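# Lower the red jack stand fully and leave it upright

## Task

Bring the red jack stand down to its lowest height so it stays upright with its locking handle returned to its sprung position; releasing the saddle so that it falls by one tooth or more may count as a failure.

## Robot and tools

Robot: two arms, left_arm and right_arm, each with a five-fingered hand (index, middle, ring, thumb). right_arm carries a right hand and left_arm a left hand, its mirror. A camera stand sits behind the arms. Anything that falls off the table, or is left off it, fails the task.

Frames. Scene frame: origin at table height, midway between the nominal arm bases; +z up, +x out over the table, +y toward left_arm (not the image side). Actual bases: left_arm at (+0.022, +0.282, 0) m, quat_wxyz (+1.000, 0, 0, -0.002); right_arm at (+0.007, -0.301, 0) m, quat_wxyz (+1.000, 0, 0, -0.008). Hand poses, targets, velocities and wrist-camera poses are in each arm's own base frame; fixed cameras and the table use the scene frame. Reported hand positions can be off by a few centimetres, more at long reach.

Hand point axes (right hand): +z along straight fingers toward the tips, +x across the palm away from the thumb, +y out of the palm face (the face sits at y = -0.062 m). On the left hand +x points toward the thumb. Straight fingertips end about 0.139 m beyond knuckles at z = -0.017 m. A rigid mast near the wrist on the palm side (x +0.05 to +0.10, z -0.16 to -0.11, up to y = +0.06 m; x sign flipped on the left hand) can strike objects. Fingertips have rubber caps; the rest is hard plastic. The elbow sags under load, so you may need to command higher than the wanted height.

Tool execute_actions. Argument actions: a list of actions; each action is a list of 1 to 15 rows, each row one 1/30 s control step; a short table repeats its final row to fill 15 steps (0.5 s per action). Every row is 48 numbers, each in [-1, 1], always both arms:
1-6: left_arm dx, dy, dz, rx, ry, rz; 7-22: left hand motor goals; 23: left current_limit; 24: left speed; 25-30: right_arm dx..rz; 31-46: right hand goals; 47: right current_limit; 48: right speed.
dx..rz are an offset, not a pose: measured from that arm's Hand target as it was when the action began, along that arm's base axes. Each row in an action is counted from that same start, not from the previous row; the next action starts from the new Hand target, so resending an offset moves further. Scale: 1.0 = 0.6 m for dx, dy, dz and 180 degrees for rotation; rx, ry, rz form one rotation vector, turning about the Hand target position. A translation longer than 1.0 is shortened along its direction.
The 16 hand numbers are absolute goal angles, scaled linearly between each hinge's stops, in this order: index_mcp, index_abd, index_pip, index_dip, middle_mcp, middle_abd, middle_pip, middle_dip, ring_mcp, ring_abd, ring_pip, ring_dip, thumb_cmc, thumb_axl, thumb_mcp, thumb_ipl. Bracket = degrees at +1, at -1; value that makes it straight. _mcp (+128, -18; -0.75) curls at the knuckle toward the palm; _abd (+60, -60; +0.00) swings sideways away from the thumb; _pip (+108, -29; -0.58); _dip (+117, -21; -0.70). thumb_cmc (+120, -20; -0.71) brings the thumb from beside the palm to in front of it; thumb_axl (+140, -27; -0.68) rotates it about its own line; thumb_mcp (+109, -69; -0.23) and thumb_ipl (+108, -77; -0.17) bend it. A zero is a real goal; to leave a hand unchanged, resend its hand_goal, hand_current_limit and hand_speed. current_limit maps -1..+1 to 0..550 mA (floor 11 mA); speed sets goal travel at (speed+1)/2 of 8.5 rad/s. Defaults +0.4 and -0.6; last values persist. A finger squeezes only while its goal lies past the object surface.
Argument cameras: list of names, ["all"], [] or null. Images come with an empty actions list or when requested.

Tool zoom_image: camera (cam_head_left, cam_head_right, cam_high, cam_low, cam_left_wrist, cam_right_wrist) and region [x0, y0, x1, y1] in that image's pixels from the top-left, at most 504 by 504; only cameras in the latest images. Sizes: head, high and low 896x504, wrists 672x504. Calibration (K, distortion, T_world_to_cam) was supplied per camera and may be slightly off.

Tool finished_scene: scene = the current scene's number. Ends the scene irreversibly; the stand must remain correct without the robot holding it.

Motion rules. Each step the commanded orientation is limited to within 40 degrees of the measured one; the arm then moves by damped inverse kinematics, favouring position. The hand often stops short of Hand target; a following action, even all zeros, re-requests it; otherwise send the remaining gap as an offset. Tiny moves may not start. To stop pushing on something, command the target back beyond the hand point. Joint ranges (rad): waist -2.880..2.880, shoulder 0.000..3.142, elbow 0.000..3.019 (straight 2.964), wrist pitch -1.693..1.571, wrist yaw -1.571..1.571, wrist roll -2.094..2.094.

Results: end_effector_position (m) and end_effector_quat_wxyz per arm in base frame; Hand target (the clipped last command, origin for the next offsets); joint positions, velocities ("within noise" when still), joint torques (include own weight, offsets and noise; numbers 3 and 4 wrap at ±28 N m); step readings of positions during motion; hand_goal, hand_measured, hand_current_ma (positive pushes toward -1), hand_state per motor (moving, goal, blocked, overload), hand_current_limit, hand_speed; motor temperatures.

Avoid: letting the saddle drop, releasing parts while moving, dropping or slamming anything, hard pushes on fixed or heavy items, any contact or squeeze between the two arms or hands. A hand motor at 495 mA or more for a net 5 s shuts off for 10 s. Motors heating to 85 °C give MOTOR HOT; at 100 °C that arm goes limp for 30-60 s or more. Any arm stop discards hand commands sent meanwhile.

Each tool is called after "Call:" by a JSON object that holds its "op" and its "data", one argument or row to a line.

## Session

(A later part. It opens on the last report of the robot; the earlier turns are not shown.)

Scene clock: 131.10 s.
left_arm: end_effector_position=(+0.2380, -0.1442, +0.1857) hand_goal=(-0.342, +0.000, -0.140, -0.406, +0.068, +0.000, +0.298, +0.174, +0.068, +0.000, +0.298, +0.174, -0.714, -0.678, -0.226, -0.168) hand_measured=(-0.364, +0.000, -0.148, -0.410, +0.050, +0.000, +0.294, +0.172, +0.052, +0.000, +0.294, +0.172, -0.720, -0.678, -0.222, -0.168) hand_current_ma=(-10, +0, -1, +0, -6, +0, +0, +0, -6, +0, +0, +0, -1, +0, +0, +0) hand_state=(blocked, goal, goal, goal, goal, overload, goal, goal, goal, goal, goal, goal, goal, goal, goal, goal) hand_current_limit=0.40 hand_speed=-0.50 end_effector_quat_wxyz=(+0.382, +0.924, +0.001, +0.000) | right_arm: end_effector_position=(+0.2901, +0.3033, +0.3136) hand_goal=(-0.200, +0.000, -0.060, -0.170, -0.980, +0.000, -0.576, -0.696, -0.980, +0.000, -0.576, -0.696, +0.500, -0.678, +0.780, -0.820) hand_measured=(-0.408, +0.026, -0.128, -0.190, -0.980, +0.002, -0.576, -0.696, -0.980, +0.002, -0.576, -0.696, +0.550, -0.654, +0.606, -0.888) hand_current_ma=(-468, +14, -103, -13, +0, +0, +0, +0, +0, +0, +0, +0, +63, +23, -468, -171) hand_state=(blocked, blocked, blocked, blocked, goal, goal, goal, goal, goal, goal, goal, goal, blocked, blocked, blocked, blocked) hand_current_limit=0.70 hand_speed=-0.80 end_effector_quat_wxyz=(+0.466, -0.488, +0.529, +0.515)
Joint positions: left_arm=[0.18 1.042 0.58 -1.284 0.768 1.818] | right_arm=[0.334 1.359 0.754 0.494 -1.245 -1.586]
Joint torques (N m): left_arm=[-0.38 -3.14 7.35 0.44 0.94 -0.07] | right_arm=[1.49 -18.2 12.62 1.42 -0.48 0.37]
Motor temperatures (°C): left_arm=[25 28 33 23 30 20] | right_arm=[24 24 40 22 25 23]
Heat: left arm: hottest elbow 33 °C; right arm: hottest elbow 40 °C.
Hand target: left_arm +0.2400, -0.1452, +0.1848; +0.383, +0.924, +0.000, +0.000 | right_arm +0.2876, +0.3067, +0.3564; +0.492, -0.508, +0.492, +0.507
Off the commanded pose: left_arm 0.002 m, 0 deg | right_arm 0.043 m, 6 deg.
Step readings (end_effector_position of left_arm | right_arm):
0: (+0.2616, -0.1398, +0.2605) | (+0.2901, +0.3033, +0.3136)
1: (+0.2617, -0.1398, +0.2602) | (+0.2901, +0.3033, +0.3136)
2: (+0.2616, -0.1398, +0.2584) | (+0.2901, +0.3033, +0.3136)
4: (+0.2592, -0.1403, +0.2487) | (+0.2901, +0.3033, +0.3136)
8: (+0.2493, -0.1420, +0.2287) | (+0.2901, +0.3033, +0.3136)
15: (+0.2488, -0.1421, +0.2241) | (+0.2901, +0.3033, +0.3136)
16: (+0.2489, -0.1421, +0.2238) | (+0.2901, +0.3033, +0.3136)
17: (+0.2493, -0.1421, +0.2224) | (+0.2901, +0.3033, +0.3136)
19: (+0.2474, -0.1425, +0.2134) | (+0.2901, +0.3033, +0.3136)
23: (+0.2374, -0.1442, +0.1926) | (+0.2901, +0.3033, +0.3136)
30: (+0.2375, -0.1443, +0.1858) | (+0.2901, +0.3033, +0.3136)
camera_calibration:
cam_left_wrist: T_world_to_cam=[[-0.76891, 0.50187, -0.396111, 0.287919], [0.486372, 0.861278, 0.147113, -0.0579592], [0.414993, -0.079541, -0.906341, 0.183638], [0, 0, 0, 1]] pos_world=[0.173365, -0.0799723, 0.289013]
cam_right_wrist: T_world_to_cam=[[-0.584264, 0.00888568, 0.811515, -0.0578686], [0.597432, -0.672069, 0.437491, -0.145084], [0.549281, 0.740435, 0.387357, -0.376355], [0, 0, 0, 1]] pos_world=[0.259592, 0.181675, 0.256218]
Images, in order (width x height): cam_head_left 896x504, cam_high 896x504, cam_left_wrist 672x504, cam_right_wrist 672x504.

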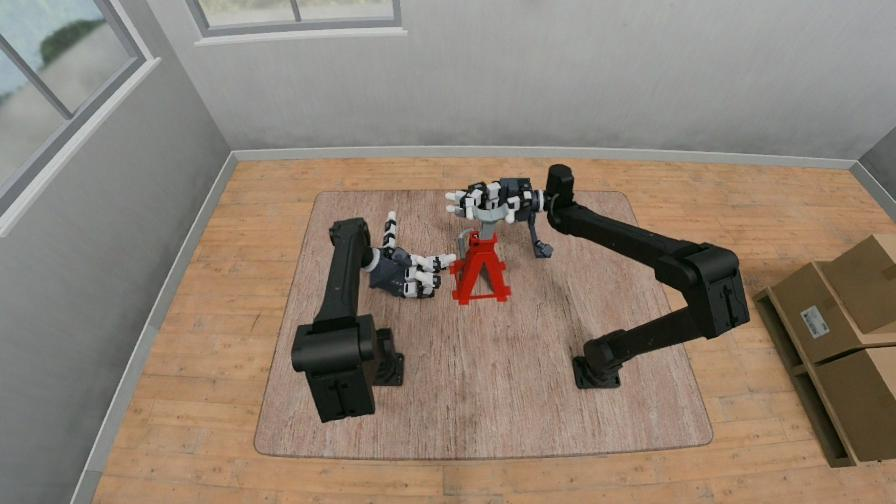

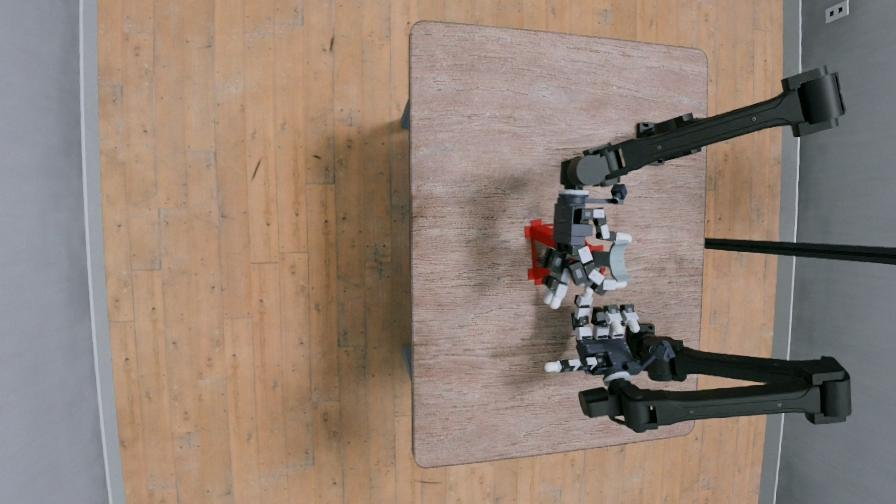

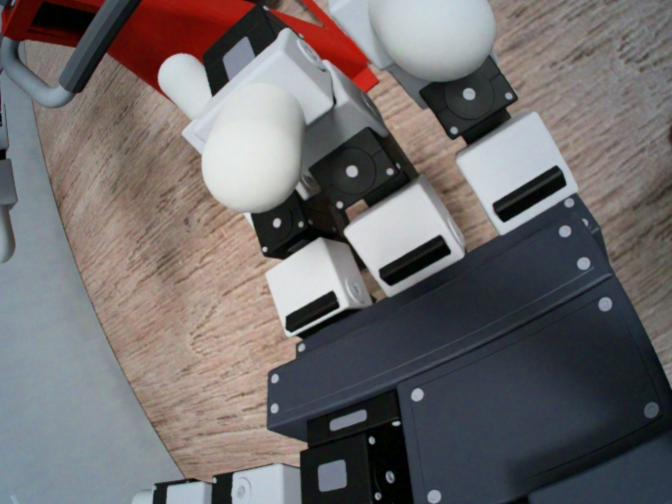

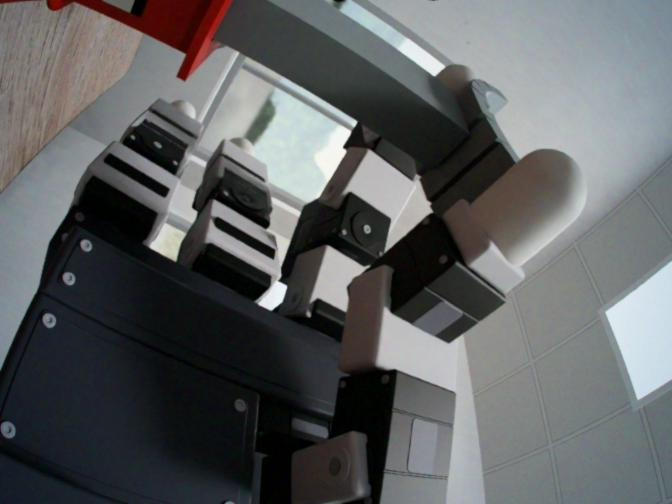

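Call:
{"op": "execute_actions", "data": {
  "actions": [
    [[0,0,0,0,0,0,-0.342,0,-0.139,-0.406,-0.754,0,0.883,0.464,-0.754,0,0.883,0.464,-0.714,-0.678,-0.226,-0.168,0.4,-0.3,0,0,0,0,0,0,-0.2,0,-0.06,-0.17,-0.98,0,-0.576,-0.696,-0.98,0,-0.576,-0.696,0.5,-0.678,0.78,-0.82,0.7,-0.8]],
    [[0,-0.03,0.01,0,0,0,-0.342,0,-0.139,-0.406,-0.754,0,0.883,0.464,-0.754,0,0.883,0.464,-0.714,-0.678,-0.226,-0.168,0.4,-0.5,0,0,0,0,0,0,-0.2,0,-0.06,-0.17,-0.98,0,-0.576,-0.696,-0.98,0,-0.576,-0.696,0.5,-0.678,0.78,-0.82,0.7,-0.8]]
  ],
  "cameras": ["cam_head_left","cam_high","cam_left_wrist"]
}}

Call:
{"op": "zoom_image", "data": {
  "camera": "cam_head_left",
  "region": [400, 180, 540, 300]
}}

Call:
{"op": "zoom_image", "data": {
  "camera": "cam_left_wrist",
  "region": [0, 0, 300, 220]
}}

Scene clock: 140.53 s.
left_arm: end_effector_position=(+0.2403, -0.1609, +0.1899) hand_goal=(-0.342, +0.000, -0.140, -0.406, -0.754, +0.000, +0.882, +0.464, -0.754, +0.000, +0.882, +0.464, -0.714, -0.678, -0.226, -0.168) hand_measured=(-0.364, +0.000, -0.148, -0.410, -0.758, +0.000, +0.878, +0.462, -0.758, +0.000, +0.876, +0.462, -0.720, -0.678, -0.222, -0.168) hand_current_ma=(-10, +0, -1, +0, +0, +0, +0, +0, +0, +0, -1, +0, -1, +0, +0, +0) hand_state=(blocked, goal, goal, goal, goal, overload, goal, goal, goal, goal, goal, goal, goal, goal, goal, goal) hand_current_limit=0.40 hand_speed=-0.50 end_effector_quat_wxyz=(+0.383, +0.924, +0.003, -0.004) | right_arm: end_effector_position=(+0.2901, +0.3033, +0.3136) hand_goal=(-0.200, +0.000, -0.060, -0.170, -0.980, +0.000, -0.576, -0.696, -0.980, +0.000, -0.576, -0.696, +0.500, -0.678, +0.780, -0.820) hand_measured=(-0.408, +0.026, -0.128, -0.190, -0.980, +0.002, -0.576, -0.696, -0.980, +0.002, -0.576, -0.696, +0.550, -0.654, +0.606, -0.888) hand_current_ma=(-468, +14, -103, -13, +0, +0, +0, +0, +0, +0, +0, +0, +63, +23, -467, -171) hand_state=(blocked, blocked, blocked, blocked, goal, goal, goal, goal, goal, goal, goal, goal, blocked, blocked, blocked, blocked) hand_current_limit=0.70 hand_speed=-0.80 end_effector_quat_wxyz=(+0.466, -0.488, +0.529, +0.515)
Joint positions: left_arm=[0.103 1.02 0.58 -1.241 0.781 1.712] | right_arm=[0.334 1.359 0.754 0.494 -1.245 -1.586]
Joint torques (N m): left_arm=[-0.79 -4.54 7.3 0.5 0.86 -0.11] | right_arm=[1.14 -18.55 12.67 1.5 -0.53 0.33]
Heat: left arm: hottest elbow 34 °C; right arm: hottest elbow 42 °C.
Hand target: left_arm +0.2400, -0.1631, +0.1908; +0.383, +0.924, +0.000, +0.000 | right_arm +0.2876, +0.3067, +0.3564; +0.492, -0.508, +0.492, +0.507
Off the commanded pose: left_arm 0.002 m, 1 deg | right_arm 0.043 m, 6 deg.
Step readings (end_effector_position of left_arm | right_arm):
0: (+0.2380, -0.1442, +0.1857) | (+0.2901, +0.3033, +0.3136)
1: (+0.2380, -0.1442, +0.1857) | (+0.2901, +0.3033, +0.3136)
2: (+0.2381, -0.1442, +0.1859) | (+0.2901, +0.3033, +0.3136)
4: (+0.2381, -0.1442, +0.1859) | (+0.2901, +0.3033, +0.3136)
8: (+0.2381, -0.1442, +0.1859) | (+0.2901, +0.3033, +0.3136)
15: (+0.2381, -0.1442, +0.1859) | (+0.2901, +0.3033, +0.3136)
16: (+0.2382, -0.1443, +0.1858) | (+0.2901, +0.3033, +0.3136)
17: (+0.2386, -0.1450, +0.1859) | (+0.2901, +0.3033, +0.3136)
19: (+0.2385, -0.1494, +0.1866) | (+0.2901, +0.3033, +0.3136)
23: (+0.2365, -0.1588, +0.1893) | (+0.2901, +0.3033, +0.3136)
30: (+0.2389, -0.1608, +0.1901) | (+0.2901, +0.3033, +0.3136)
camera_calibration:
cam_left_wrist: T_world_to_cam=[[-0.772129, 0.501022, -0.390888, 0.299328], [0.487761, 0.861547, 0.140806, -0.0442887], [0.407316, -0.0819398, -0.909604, 0.187222], [0, 0, 0, 1]] pos_world=[0.176464, -0.0964722, 0.293538]
Images, in order (width x height): cam_head_left 896x504, cam_high 896x504, cam_left_wrist 672x504.

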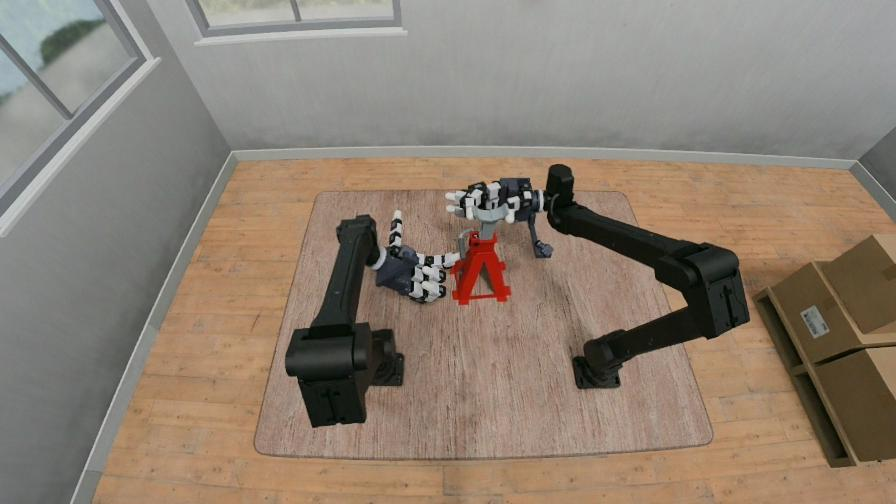

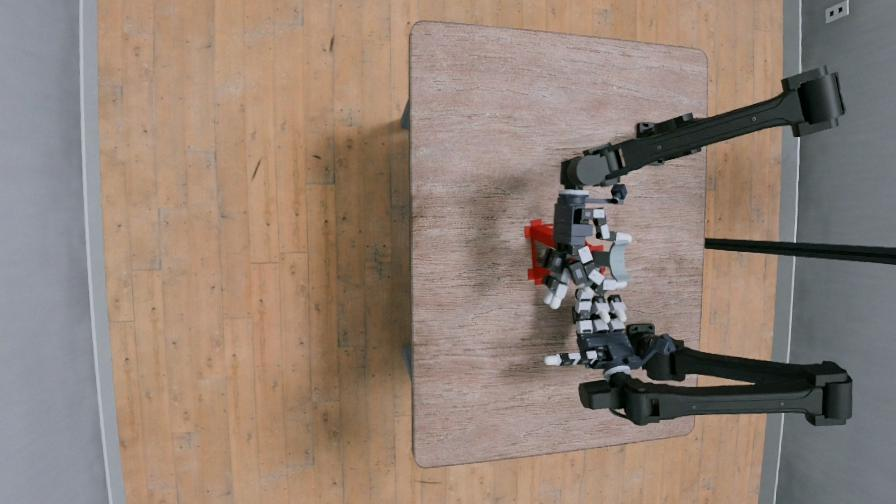

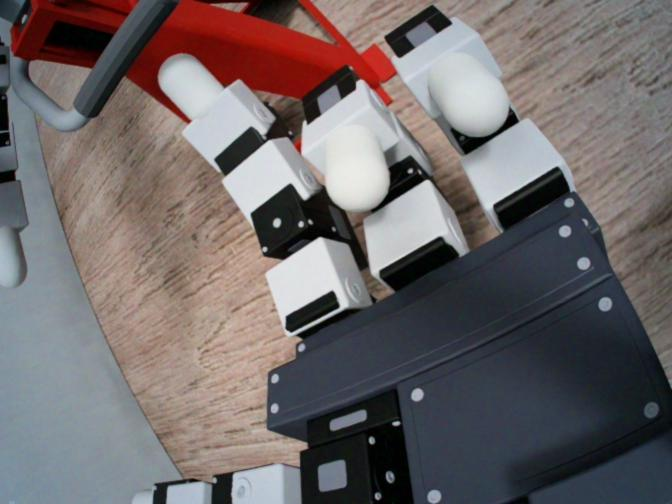

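Scaled by 3.600 from the camera's 896x504 image, which has a finer 1280x720 frame.

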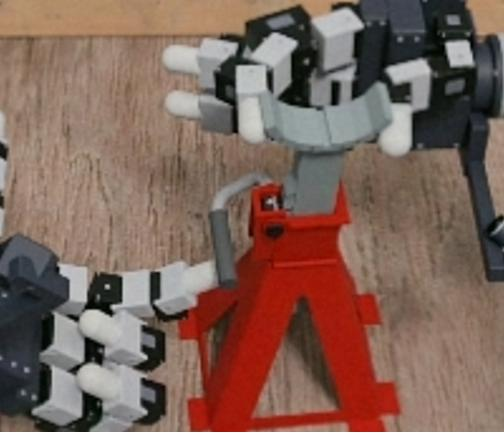

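Scaled by 1.680 from the camera's 672x504 image, which has a finer 960x720 frame.

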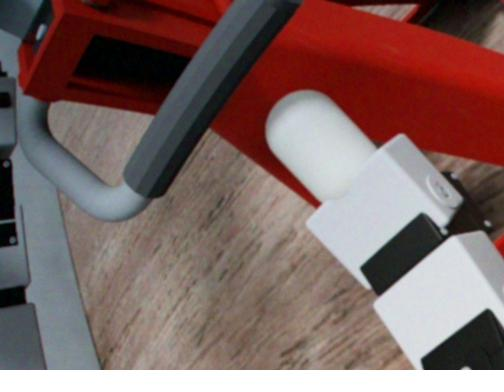

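Call:
{"op": "execute_actions", "data": {
  "actions": [
    [[0.013,-0.028,0.012,0,0,0,-0.342,0,-0.139,-0.406,-0.754,0,0.883,0.464,-0.754,0,0.883,0.464,-0.714,-0.678,-0.226,-0.168,0.4,-0.5,0,0,0,0,0,0,-0.2,0,-0.06,-0.17,-0.98,0,-0.576,-0.696,-0.98,0,-0.576,-0.696,0.5,-0.678,0.78,-0.82,0.7,-0.8]]
  ],
  "cameras": ["cam_head_left","cam_high","cam_left_wrist"]
}}

Call:
{"op": "zoom_image", "data": {
  "camera": "cam_head_left",
  "region": [400, 180, 540, 300]
}}

Call:
{"op": "zoom_image", "data": {
  "camera": "cam_left_wrist",
  "region": [0, 0, 300, 220]
}}

Call:
{"op": "zoom_image", "data": {
  "camera": "cam_high",
  "region": [540, 220, 680, 340]
}}

Scene clock: 145.40 s.
left_arm: end_effector_position=(+0.2430, -0.1777, +0.1908) hand_goal=(-0.342, +0.000, -0.140, -0.406, -0.754, +0.000, +0.882, +0.464, -0.754, +0.000, +0.882, +0.464, -0.714, -0.678, -0.226, -0.168) hand_measured=(-0.364, +0.000, -0.148, -0.410, -0.758, +0.000, +0.878, +0.462, -0.758, +0.000, +0.876, +0.462, -0.720, -0.678, -0.222, -0.168) hand_current_ma=(-10, +0, -1, +0, +0, +0, +0, +0, +0, +0, -1, +0, -1, +0, +0, +0) hand_state=(blocked, goal, goal, goal, goal, overload, goal, goal, goal, goal, goal, goal, goal, goal, goal, goal) hand_current_limit=0.40 hand_speed=-0.50 end_effector_quat_wxyz=(+0.384, +0.923, +0.007, -0.013) | right_arm: end_effector_position=(+0.2901, +0.3033, +0.3136) hand_goal=(-0.200, +0.000, -0.060, -0.170, -0.980, +0.000, -0.576, -0.696, -0.980, +0.000, -0.576, -0.696, +0.500, -0.678, +0.780, -0.820) hand_measured=(-0.408, +0.026, -0.128, -0.190, -0.980, +0.002, -0.576, -0.696, -0.980, +0.002, -0.576, -0.696, +0.550, -0.654, +0.606, -0.888) hand_current_ma=(-468, +14, -103, -13, +0, +0, +0, +0, +0, +0, +0, +0, +63, +23, -467, -171) hand_state=(blocked, blocked, blocked, blocked, goal, goal, goal, goal, goal, goal, goal, goal, blocked, blocked, blocked, blocked) hand_current_limit=0.70 hand_speed=-0.80 end_effector_quat_wxyz=(+0.466, -0.488, +0.529, +0.515)
Joint positions: left_arm=[0.026 1.012 0.58 -1.19 0.786 1.604] | right_arm=[0.334 1.359 0.754 0.494 -1.245 -1.586]
Joint torques (N m): left_arm=[-0.79 -4.6 8.68 0.64 0.82 -0.11] | right_arm=[1.73 -17.96 12.67 1.47 -0.54 0.38]
Heat: left arm: hottest elbow 34 °C; right arm: hottest elbow 42 °C.
Hand target: left_arm +0.2478, -0.1799, +0.1979; +0.382, +0.924, +0.000, +0.000 | right_arm +0.2876, +0.3067, +0.3564; +0.492, -0.508, +0.492, +0.507
Off the commanded pose: left_arm 0.009 m, 2 deg | right_arm 0.043 m, 6 deg.
Step readings (end_effector_position of left_arm | right_arm):
0: (+0.2404, -0.1609, +0.1899) | (+0.2901, +0.3033, +0.3136)
1: (+0.2404, -0.1610, +0.1899) | (+0.2901, +0.3033, +0.3136)
2: (+0.2407, -0.1619, +0.1899) | (+0.2901, +0.3033, +0.3136)
4: (+0.2406, -0.1665, +0.1903) | (+0.2901, +0.3033, +0.3136)
8: (+0.2387, -0.1757, +0.1913) | (+0.2901, +0.3033, +0.3136)
15: (+0.2417, -0.1775, +0.1910) | (+0.2901, +0.3033, +0.3136)
camera_calibration:
cam_left_wrist: T_world_to_cam=[[-0.779254, 0.500643, -0.376988, 0.309187], [0.490144, 0.86171, 0.131203, -0.0300069], [0.39054, -0.0825378, -0.916878, 0.19097], [0, 0, 0, 1]] pos_world=[0.181061, -0.113173, 0.295593]
Images, in order (width x height): cam_head_left 896x504, cam_high 896x504, cam_left_wrist 672x504.

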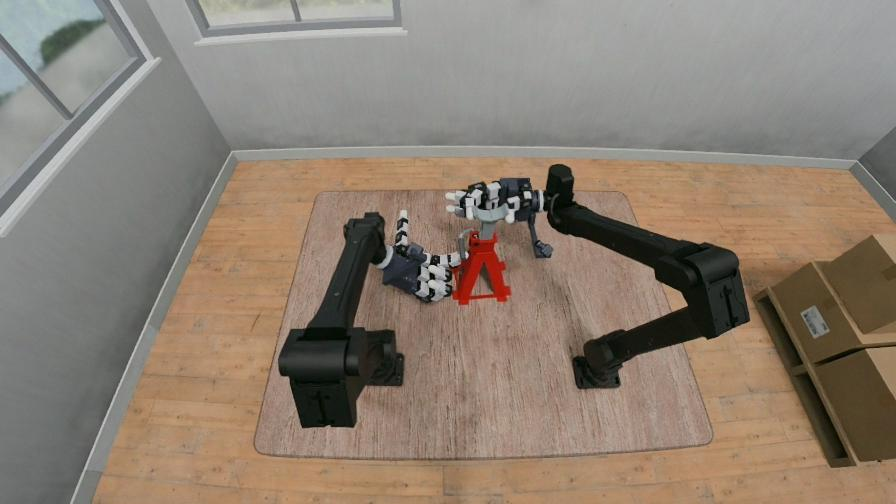

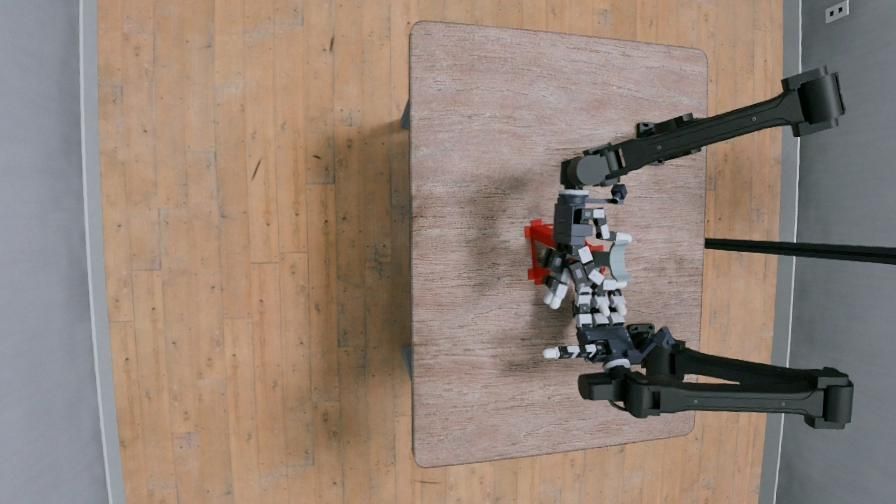

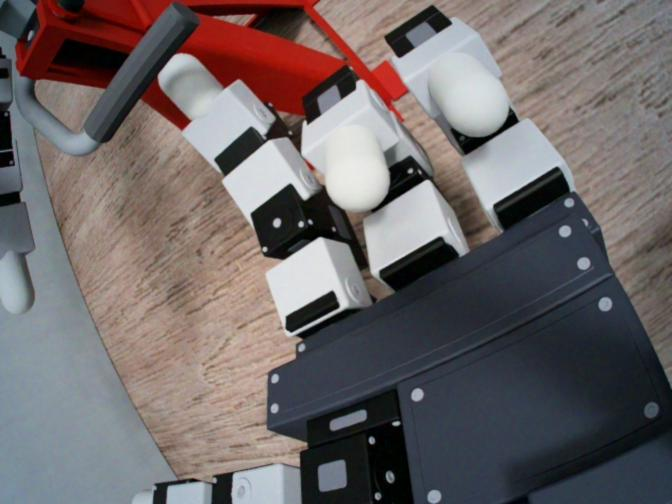

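Scaled by 3.600 from the camera's 896x504 image, which has a finer 1280x720 frame.

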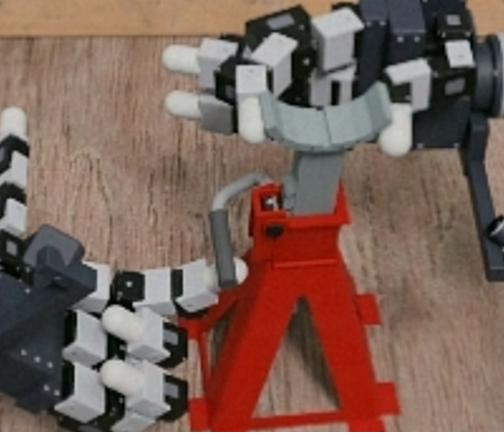

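Scaled by 1.680 from the camera's 672x504 image, which has a finer 960x720 frame.

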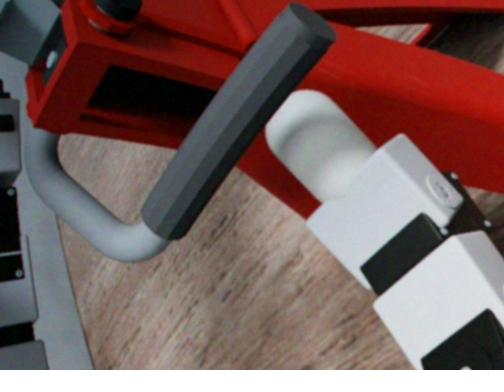

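Scaled by 3.600 from the camera's 896x504 image, which has a finer 1280x720 frame.

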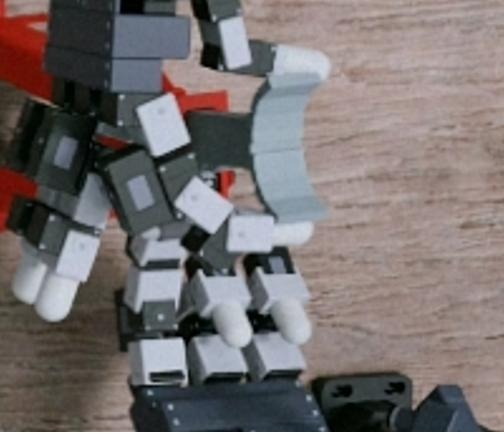

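Call:
{"op": "execute_actions", "data": {
  "actions": [
    [[0.008,0,0.01,0,0,0,-0.342,0,-0.139,-0.406,-0.754,0,0.883,0.464,-0.754,0,0.883,0.464,-0.714,-0.678,-0.226,-0.168,0.4,-0.5,0,0,0,0,0,0,-0.2,0,-0.06,-0.17,-0.98,0,-0.576,-0.696,-0.98,0,-0.576,-0.696,0.5,-0.678,0.78,-0.82,0.7,-0.8]]
  ],
  "cameras": ["cam_head_left","cam_left_wrist"]
}}

Call:
{"op": "zoom_image", "data": {
  "camera": "cam_head_left",
  "region": [400, 180, 540, 300]
}}

Call:
{"op": "zoom_image", "data": {
  "camera": "cam_left_wrist",
  "region": [0, 0, 300, 220]
}}

Scene clock: 148.50 s.
left_arm: end_effector_position=(+0.2431, -0.1777, +0.1908) hand_goal=(-0.342, +0.000, -0.140, -0.406, -0.754, +0.000, +0.882, +0.464, -0.754, +0.000, +0.882, +0.464, -0.714, -0.678, -0.226, -0.168) hand_measured=(-0.364, +0.000, -0.148, -0.410, -0.758, +0.000, +0.878, +0.462, -0.758, +0.000, +0.876, +0.462, -0.720, -0.678, -0.222, -0.168) hand_current_ma=(-10, +0, -1, +0, +0, +0, +0, +0, +0, +0, -1, +0, -1, +0, +0, +0) hand_state=(blocked, goal, goal, goal, goal, overload, goal, goal, goal, goal, goal, goal, goal, goal, goal, goal) hand_current_limit=0.40 hand_speed=-0.50 end_effector_quat_wxyz=(+0.384, +0.923, +0.007, -0.013) | right_arm: end_effector_position=(+0.2901, +0.3033, +0.3136) hand_goal=(-0.200, +0.000, -0.060, -0.170, -0.980, +0.000, -0.576, -0.696, -0.980, +0.000, -0.576, -0.696, +0.500, -0.678, +0.780, -0.820) hand_measured=(-0.408, +0.026, -0.128, -0.190, -0.980, +0.002, -0.576, -0.696, -0.980, +0.002, -0.576, -0.696, +0.550, -0.654, +0.606, -0.888) hand_current_ma=(-468, +14, -103, -13, +0, +0, +0, +0, +0, +0, +0, +0, +63, +23, -467, -171) hand_state=(blocked, blocked, blocked, blocked, goal, goal, goal, goal, goal, goal, goal, goal, blocked, blocked, blocked, blocked) hand_current_limit=0.70 hand_speed=-0.80 end_effector_quat_wxyz=(+0.466, -0.488, +0.529, +0.515)
Joint positions: left_arm=[0.025 1.012 0.58 -1.19 0.786 1.602] | right_arm=[0.334 1.359 0.754 0.494 -1.245 -1.586]
Joint torques (N m): left_arm=[-0.85 -4.07 10.18 0.16 0.81 -0.11] | right_arm=[1.96 -17.9 12.75 1.52 -0.54 0.35]
Heat: left arm: hottest elbow 34 °C; right arm: hottest elbow 43 °C.
Hand target: left_arm +0.2526, -0.1800, +0.2039; +0.382, +0.924, +0.000, +0.000 | right_arm +0.2876, +0.3067, +0.3564; +0.492, -0.508, +0.492, +0.507
Off the commanded pose: left_arm 0.016 m, 2 deg | right_arm 0.043 m, 6 deg.
Step readings (end_effector_position of left_arm | right_arm):
0: (+0.2430, -0.1777, +0.1908) | (+0.2901, +0.3033, +0.3136)
1: (+0.2430, -0.1777, +0.1908) | (+0.2901, +0.3033, +0.3136)
2: (+0.2431, -0.1777, +0.1908) | (+0.2901, +0.3033, +0.3136)
4: (+0.2431, -0.1777, +0.1908) | (+0.2901, +0.3033, +0.3136)
8: (+0.2431, -0.1776, +0.1908) | (+0.2901, +0.3033, +0.3136)
15: (+0.2431, -0.1776, +0.1908) | (+0.2901, +0.3033, +0.3136)
camera_calibration:
cam_left_wrist: T_world_to_cam=[[-0.780001, 0.500102, -0.37616, 0.309224], [0.489671, 0.862053, 0.130717, -0.0297487], [0.389641, -0.0822354, -0.917288, 0.191205], [0, 0, 0, 1]] pos_world=[0.181261, -0.113275, 0.295596]
Images, in order (width x height): cam_head_left 896x504, cam_left_wrist 672x504.

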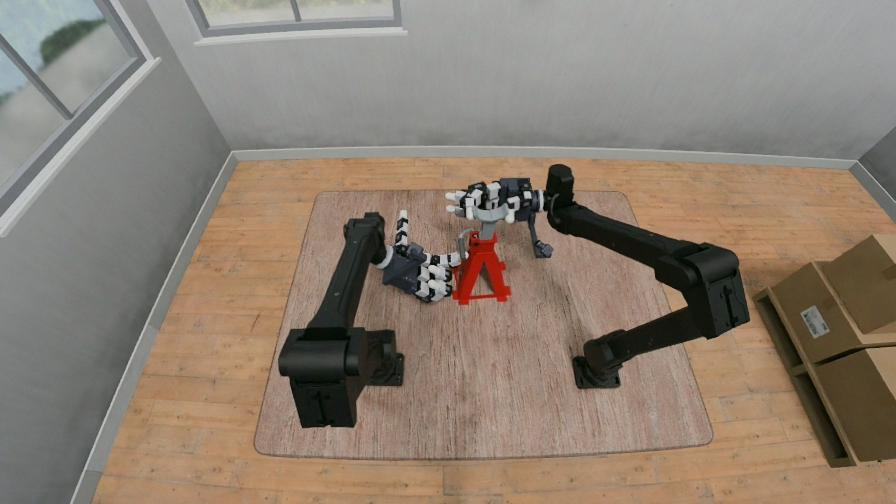

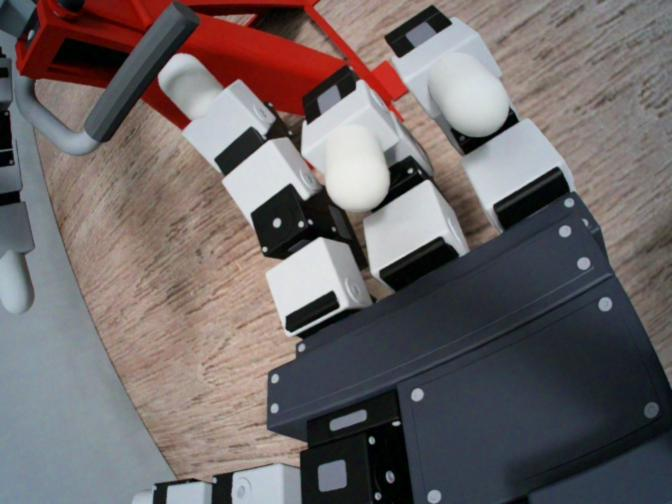

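Scaled by 3.600 from the camera's 896x504 image, which has a finer 1280x720 frame.

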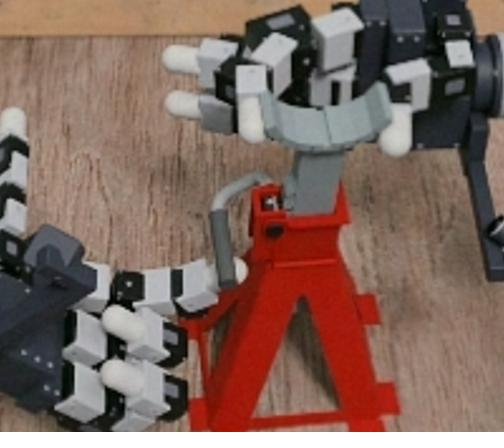

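Scaled by 1.680 from the camera's 672x504 image, which has a finer 960x720 frame.

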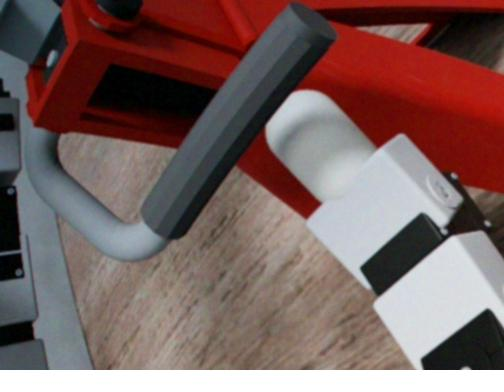

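Call:
{"op": "execute_actions", "data": {
  "actions": [
    [[0.0,0,0.01,0,0,0,-0.342,0,-0.139,-0.406,-0.754,0,0.883,0.464,-0.754,0,0.883,0.464,-0.714,-0.678,-0.226,-0.168,0.4,-0.5,0,0,0,0,0,0,-0.2,0,-0.06,-0.17,-0.98,0,-0.576,-0.696,-0.98,0,-0.576,-0.696,0.5,-0.678,0.78,-0.82,0.7,-0.8]]
  ],
  "cameras": ["cam_head_left","cam_left_wrist"]
}}

Call:
{"op": "zoom_image", "data": {
  "camera": "cam_head_left",
  "region": [400, 180, 540, 300]
}}

Call:
{"op": "zoom_image", "data": {
  "camera": "cam_left_wrist",
  "region": [0, 0, 300, 220]
}}

Scene clock: 150.47 s.
left_arm: end_effector_position=(+0.2412, -0.1778, +0.1912) hand_goal=(-0.342, +0.000, -0.140, -0.406, -0.754, +0.000, +0.882, +0.464, -0.754, +0.000, +0.882, +0.464, -0.714, -0.678, -0.226, -0.168) hand_measured=(-0.364, +0.000, -0.148, -0.410, -0.758, +0.000, +0.878, +0.462, -0.758, +0.000, +0.876, +0.462, -0.720, -0.678, -0.222, -0.168) hand_current_ma=(-10, +0, -1, +0, +0, +0, +0, +0, +0, +0, -1, +0, -1, +0, +0, +0) hand_state=(blocked, goal, goal, goal, goal, overload, goal, goal, goal, goal, goal, goal, goal, goal, goal, goal) hand_current_limit=0.40 hand_speed=-0.50 end_effector_quat_wxyz=(+0.384, +0.923, +0.009, -0.018) | right_arm: end_effector_position=(+0.2901, +0.3033, +0.3136) hand_goal=(-0.200, +0.000, -0.060, -0.170, -0.980, +0.000, -0.576, -0.696, -0.980, +0.000, -0.576, -0.696, +0.500, -0.678, +0.780, -0.820) hand_measured=(-0.408, +0.026, -0.128, -0.190, -0.980, +0.002, -0.576, -0.696, -0.980, +0.002, -0.576, -0.696, +0.550, -0.654, +0.606, -0.888) hand_current_ma=(-468, +14, -103, -13, +0, +0, +0, +0, +0, +0, +0, +0, +63, +23, -468, -171) hand_state=(blocked, blocked, blocked, blocked, goal, goal, goal, goal, goal, goal, goal, goal, blocked, blocked, blocked, blocked) hand_current_limit=0.70 hand_speed=-0.80 end_effector_quat_wxyz=(+0.466, -0.488, +0.529, +0.515)
Joint positions: left_arm=[0.025 1.01 0.58 -1.203 0.786 1.602] | right_arm=[0.334 1.359 0.754 0.494 -1.245 -1.586]
Joint torques (N m): left_arm=[-0.73 -4.6 10.99 -0.1 0.82 -0.11] | right_arm=[1.73 -18.37 12.62 1.37 -0.5 0.37]
Heat: left arm: hottest elbow 34 °C; right arm: hottest elbow 43 °C.
Hand target: left_arm +0.2526, -0.1799, +0.2099; +0.382, +0.924, +0.000, +0.000 | right_arm +0.2876, +0.3067, +0.3564; +0.492, -0.508, +0.492, +0.507
Off the commanded pose: left_arm 0.022 m, 2 deg | right_arm 0.043 m, 6 deg.
Step readings (end_effector_position of left_arm | right_arm):
0: (+0.2431, -0.1777, +0.1908) | (+0.2901, +0.3033, +0.3136)
1: (+0.2431, -0.1777, +0.1908) | (+0.2901, +0.3033, +0.3136)
2: (+0.2431, -0.1777, +0.1908) | (+0.2901, +0.3033, +0.3136)
4: (+0.2427, -0.1777, +0.1908) | (+0.2901, +0.3033, +0.3136)
8: (+0.2418, -0.1778, +0.1909) | (+0.2901, +0.3033, +0.3136)
15: (+0.2412, -0.1778, +0.1912) | (+0.2901, +0.3033, +0.3136)
camera_calibration:
cam_left_wrist: T_world_to_cam=[[-0.784096, 0.499813, -0.367939, 0.307256], [0.490807, 0.862211, 0.125303, -0.0280722], [0.37987, -0.0823373, -0.921368, 0.195426], [0, 0, 0, 1]] pos_world=[0.18046, -0.113276, 0.296629]
Images, in order (width x height): cam_head_left 896x504, cam_left_wrist 672x504.

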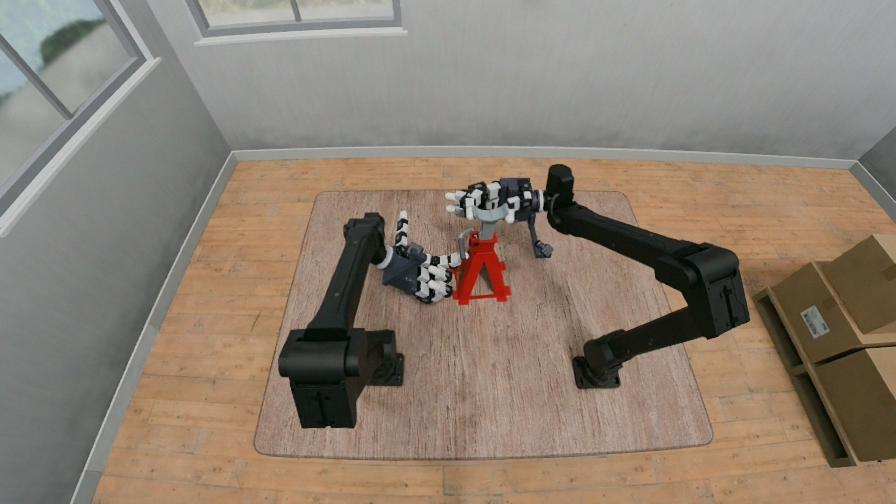

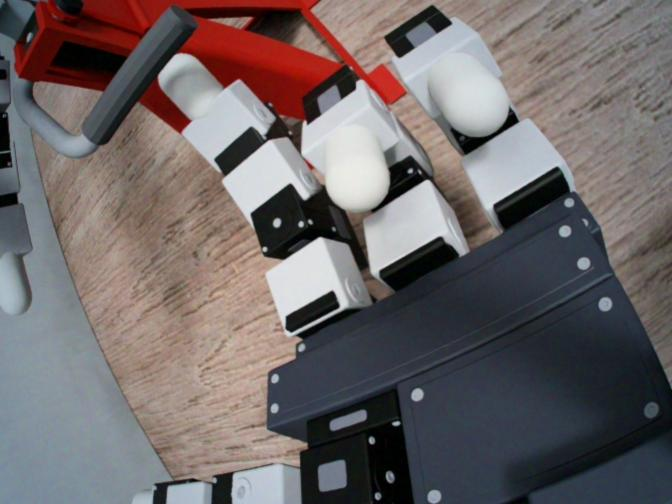

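Scaled by 3.600 from the camera's 896x504 image, which has a finer 1280x720 frame.

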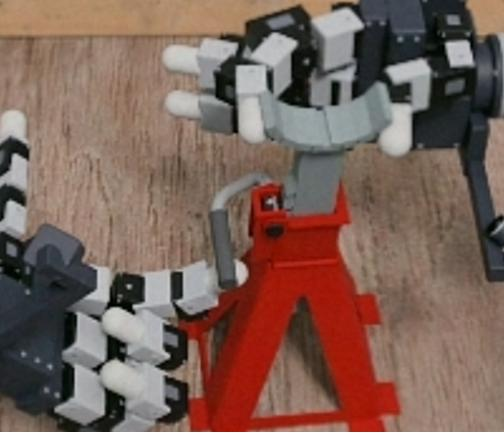

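Scaled by 1.680 from the camera's 672x504 image, which has a finer 960x720 frame.

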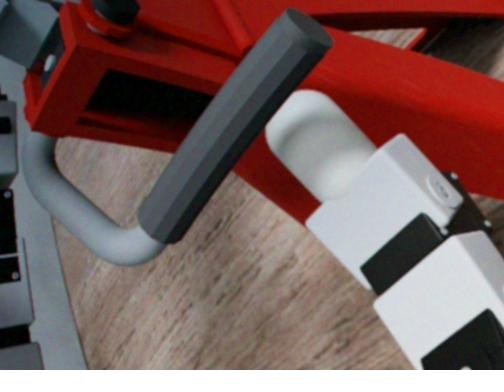

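Call:
{"op": "execute_actions", "data": {
  "actions": [
    [[0.0,0,0.006,0,0,0,-0.342,0,-0.139,-0.406,-0.754,0,0.883,0.464,-0.754,0,0.883,0.464,-0.714,-0.678,-0.226,-0.168,0.4,-0.5,0,0,0,0,0,0,-0.2,0,-0.06,-0.17,-0.98,0,-0.576,-0.696,-0.98,0,-0.576,-0.696,0.5,-0.678,0.78,-0.82,0.7,-0.8]]
  ],
  "cameras": ["cam_left_wrist"]
}}

Call:
{"op": "zoom_image", "data": {
  "camera": "cam_left_wrist",
  "region": [0, 0, 300, 220]
}}

Scene clock: 155.97 s.
left_arm: end_effector_position=(+0.2391, -0.1778, +0.1923) hand_goal=(-0.342, +0.000, -0.140, -0.406, -0.754, +0.000, +0.882, +0.464, -0.754, +0.000, +0.882, +0.464, -0.714, -0.678, -0.226, -0.168) hand_measured=(-0.364, +0.000, -0.148, -0.410, -0.758, +0.000, +0.878, +0.462, -0.758, +0.000, +0.876, +0.462, -0.720, -0.678, -0.222, -0.168) hand_current_ma=(-10, +0, -1, +0, +0, +0, +0, +0, +0, +0, -1, +0, -1, +0, +0, +0) hand_state=(blocked, goal, goal, goal, goal, overload, goal, goal, goal, goal, goal, goal, goal, goal, goal, goal) hand_current_limit=0.40 hand_speed=-0.50 end_effector_quat_wxyz=(+0.384, +0.923, +0.011, -0.021) | right_arm: end_effector_position=(+0.2901, +0.3033, +0.3136) hand_goal=(-0.200, +0.000, -0.060, -0.170, -0.980, +0.000, -0.576, -0.696, -0.980, +0.000, -0.576, -0.696, +0.500, -0.678, +0.780, -0.820) hand_measured=(-0.408, +0.026, -0.128, -0.190, -0.980, +0.002, -0.576, -0.696, -0.980, +0.002, -0.576, -0.696, +0.550, -0.654, +0.606, -0.888) hand_current_ma=(-468, +14, -103, -13, +0, +0, +0, +0, +0, +0, +0, +0, +63, +23, -467, -171) hand_state=(blocked, blocked, blocked, blocked, goal, goal, goal, goal, goal, goal, goal, goal, blocked, blocked, blocked, blocked) hand_current_limit=0.70 hand_speed=-0.80 end_effector_quat_wxyz=(+0.466, -0.488, +0.529, +0.515)
Joint positions: left_arm=[0.025 1.004 0.58 -1.215 0.786 1.602] | right_arm=[0.334 1.359 0.754 0.494 -1.245 -1.586]
Joint torques (N m): left_arm=[-0.73 -4.48 11.49 -0.14 0.82 -0.1] | right_arm=[1.08 -18.26 12.59 1.55 -0.52 0.33]
Heat: left arm: hottest elbow 36 °C; right arm: hottest elbow 44 °C.
Hand target: left_arm +0.2526, -0.1799, +0.2135; +0.382, +0.924, +0.000, +0.000 | right_arm +0.2876, +0.3067, +0.3564; +0.492, -0.508, +0.492, +0.507
Off the commanded pose: left_arm 0.025 m, 3 deg | right_arm 0.043 m, 6 deg.
Step readings (end_effector_position of left_arm | right_arm):
0: (+0.2412, -0.1778, +0.1912) | (+0.2901, +0.3033, +0.3136)
1: (+0.2412, -0.1778, +0.1912) | (+0.2901, +0.3033, +0.3136)
2: (+0.2410, -0.1778, +0.1913) | (+0.2901, +0.3033, +0.3136)
4: (+0.2405, -0.1778, +0.1915) | (+0.2901, +0.3033, +0.3136)
8: (+0.2395, -0.1778, +0.1922) | (+0.2901, +0.3033, +0.3136)
15: (+0.2391, -0.1778, +0.1923) | (+0.2901, +0.3033, +0.3136)
camera_calibration:
cam_left_wrist: T_world_to_cam=[[-0.786586, 0.499757, -0.362664, 0.305634], [0.491672, 0.862225, 0.121767, -0.0265881], [0.373552, -0.0825309, -0.923931, 0.199224], [0, 0, 0, 1]] pos_world=[0.179059, -0.113376, 0.298149]
Images, in order (width x height): cam_left_wrist 672x504.

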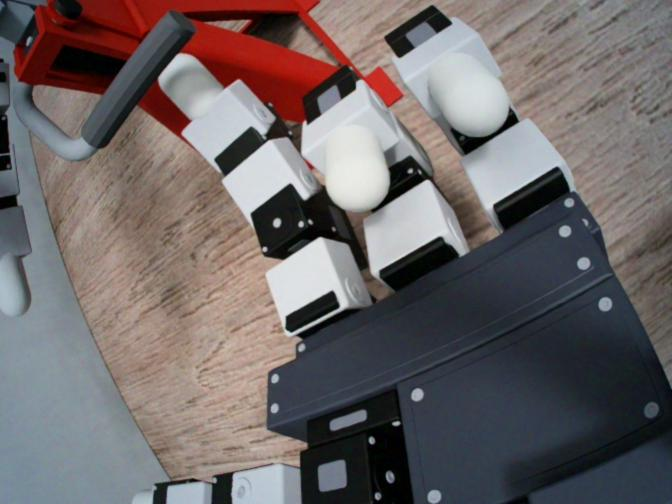

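Scaled by 1.680 from the camera's 672x504 image, which has a finer 960x720 frame.

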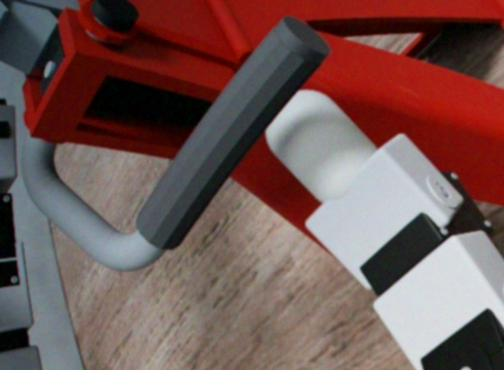

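Call:
{"op": "execute_actions", "data": {
  "actions": [
    [[0.004,0,0.01,0,0,0,-0.342,0,-0.139,-0.406,-0.754,0,0.883,0.464,-0.754,0,0.883,0.464,-0.714,-0.678,-0.226,-0.168,0.4,-0.5,0,0,0,0,0,0,-0.2,0,-0.06,-0.17,-0.98,0,-0.576,-0.696,-0.98,0,-0.576,-0.696,0.5,-0.678,0.78,-0.82,0.7,-0.8]]
  ],
  "cameras": ["cam_left_wrist","cam_head_left"]
}}

Call:
{"op": "zoom_image", "data": {
  "camera": "cam_left_wrist",
  "region": [0, 0, 300, 220]
}}

Call:
{"op": "zoom_image", "data": {
  "camera": "cam_head_left",
  "region": [400, 180, 540, 300]
}}

Scene clock: 158.30 s.
left_arm: end_effector_position=(+0.2432, -0.1777, +0.2000) hand_goal=(-0.342, +0.000, -0.140, -0.406, -0.754, +0.000, +0.882, +0.464, -0.754, +0.000, +0.882, +0.464, -0.714, -0.678, -0.226, -0.168) hand_measured=(-0.364, +0.000, -0.148, -0.410, -0.758, +0.000, +0.878, +0.462, -0.758, +0.000, +0.876, +0.462, -0.720, -0.678, -0.222, -0.168) hand_current_ma=(-10, +0, -1, +0, +0, +0, +0, +0, +0, +0, -1, +0, -1, +0, +0, +0) hand_state=(blocked, goal, goal, goal, goal, overload, goal, goal, goal, goal, goal, goal, goal, goal, goal, goal) hand_current_limit=0.40 hand_speed=-0.50 end_effector_quat_wxyz=(+0.384, +0.923, +0.009, -0.018) | right_arm: end_effector_position=(+0.2901, +0.3033, +0.3136) hand_goal=(-0.200, +0.000, -0.060, -0.170, -0.980, +0.000, -0.576, -0.696, -0.980, +0.000, -0.576, -0.696, +0.500, -0.678, +0.780, -0.820) hand_measured=(-0.408, +0.026, -0.128, -0.190, -0.980, +0.002, -0.576, -0.696, -0.980, +0.002, -0.576, -0.696, +0.550, -0.654, +0.606, -0.888) hand_current_ma=(-468, +14, -103, -13, +0, +0, +0, +0, +0, +0, +0, +0, +63, +23, -468, -171) hand_state=(blocked, blocked, blocked, blocked, goal, goal, goal, goal, goal, goal, goal, goal, blocked, blocked, blocked, blocked) hand_current_limit=0.70 hand_speed=-0.80 end_effector_quat_wxyz=(+0.466, -0.488, +0.529, +0.515)
Joint positions: left_arm=[0.025 1.003 0.601 -1.231 0.786 1.602] | right_arm=[0.334 1.359 0.754 0.494 -1.245 -1.586]
Joint torques (N m): left_arm=[-0.73 -4.48 11.28 -0.13 0.82 -0.11] | right_arm=[1.55 -18.02 12.85 1.48 -0.53 0.36]
Heat: left arm: hottest elbow 36 °C; right arm: hottest elbow 44 °C.
Hand target: left_arm +0.2551, -0.1799, +0.2196; +0.382, +0.924, +0.000, +0.000 | right_arm +0.2876, +0.3067, +0.3564; +0.492, -0.508, +0.492, +0.507
Off the commanded pose: left_arm 0.023 m, 2 deg | right_arm 0.043 m, 6 deg.
Step readings (end_effector_position of left_arm | right_arm):
0: (+0.2391, -0.1778, +0.1923) | (+0.2901, +0.3033, +0.3136)
1: (+0.2392, -0.1778, +0.1924) | (+0.2901, +0.3033, +0.3136)
2: (+0.2393, -0.1778, +0.1928) | (+0.2901, +0.3033, +0.3136)
4: (+0.2400, -0.1778, +0.1945) | (+0.2901, +0.3033, +0.3136)
8: (+0.2425, -0.1777, +0.1987) | (+0.2901, +0.3033, +0.3136)
15: (+0.2432, -0.1777, +0.2000) | (+0.2901, +0.3033, +0.3136)
camera_calibration:
cam_left_wrist: T_world_to_cam=[[-0.78436, 0.499807, -0.367386, 0.312056], [0.490933, 0.862205, 0.124849, -0.0301032], [0.379162, -0.0824354, -0.921651, 0.203035], [0, 0, 0, 1]] pos_world=[0.18256, -0.113276, 0.305531]
Images, in order (width x height): cam_head_left 896x504, cam_left_wrist 672x504.

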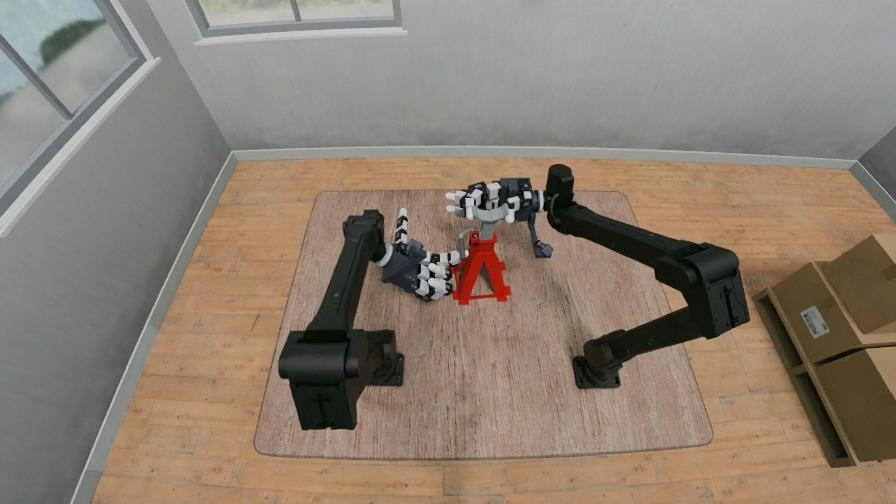

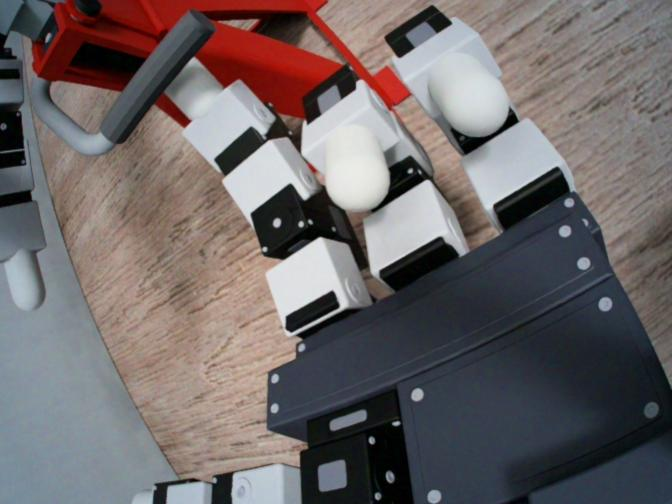

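Scaled by 1.680 from the camera's 672x504 image, which has a finer 960x720 frame.

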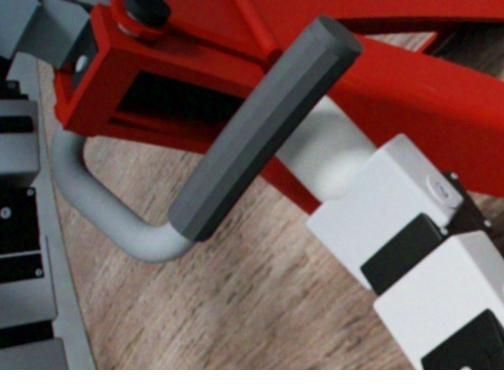

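Scaled by 3.600 from the camera's 896x504 image, which has a finer 1280x720 frame.

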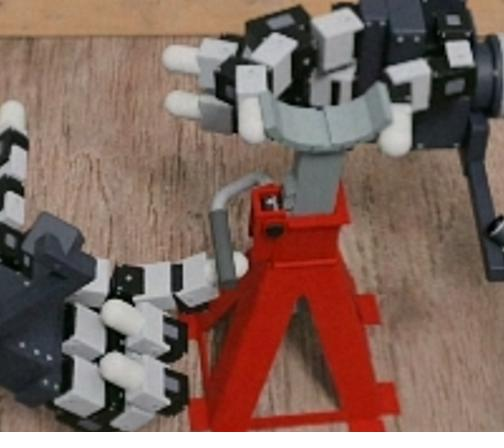

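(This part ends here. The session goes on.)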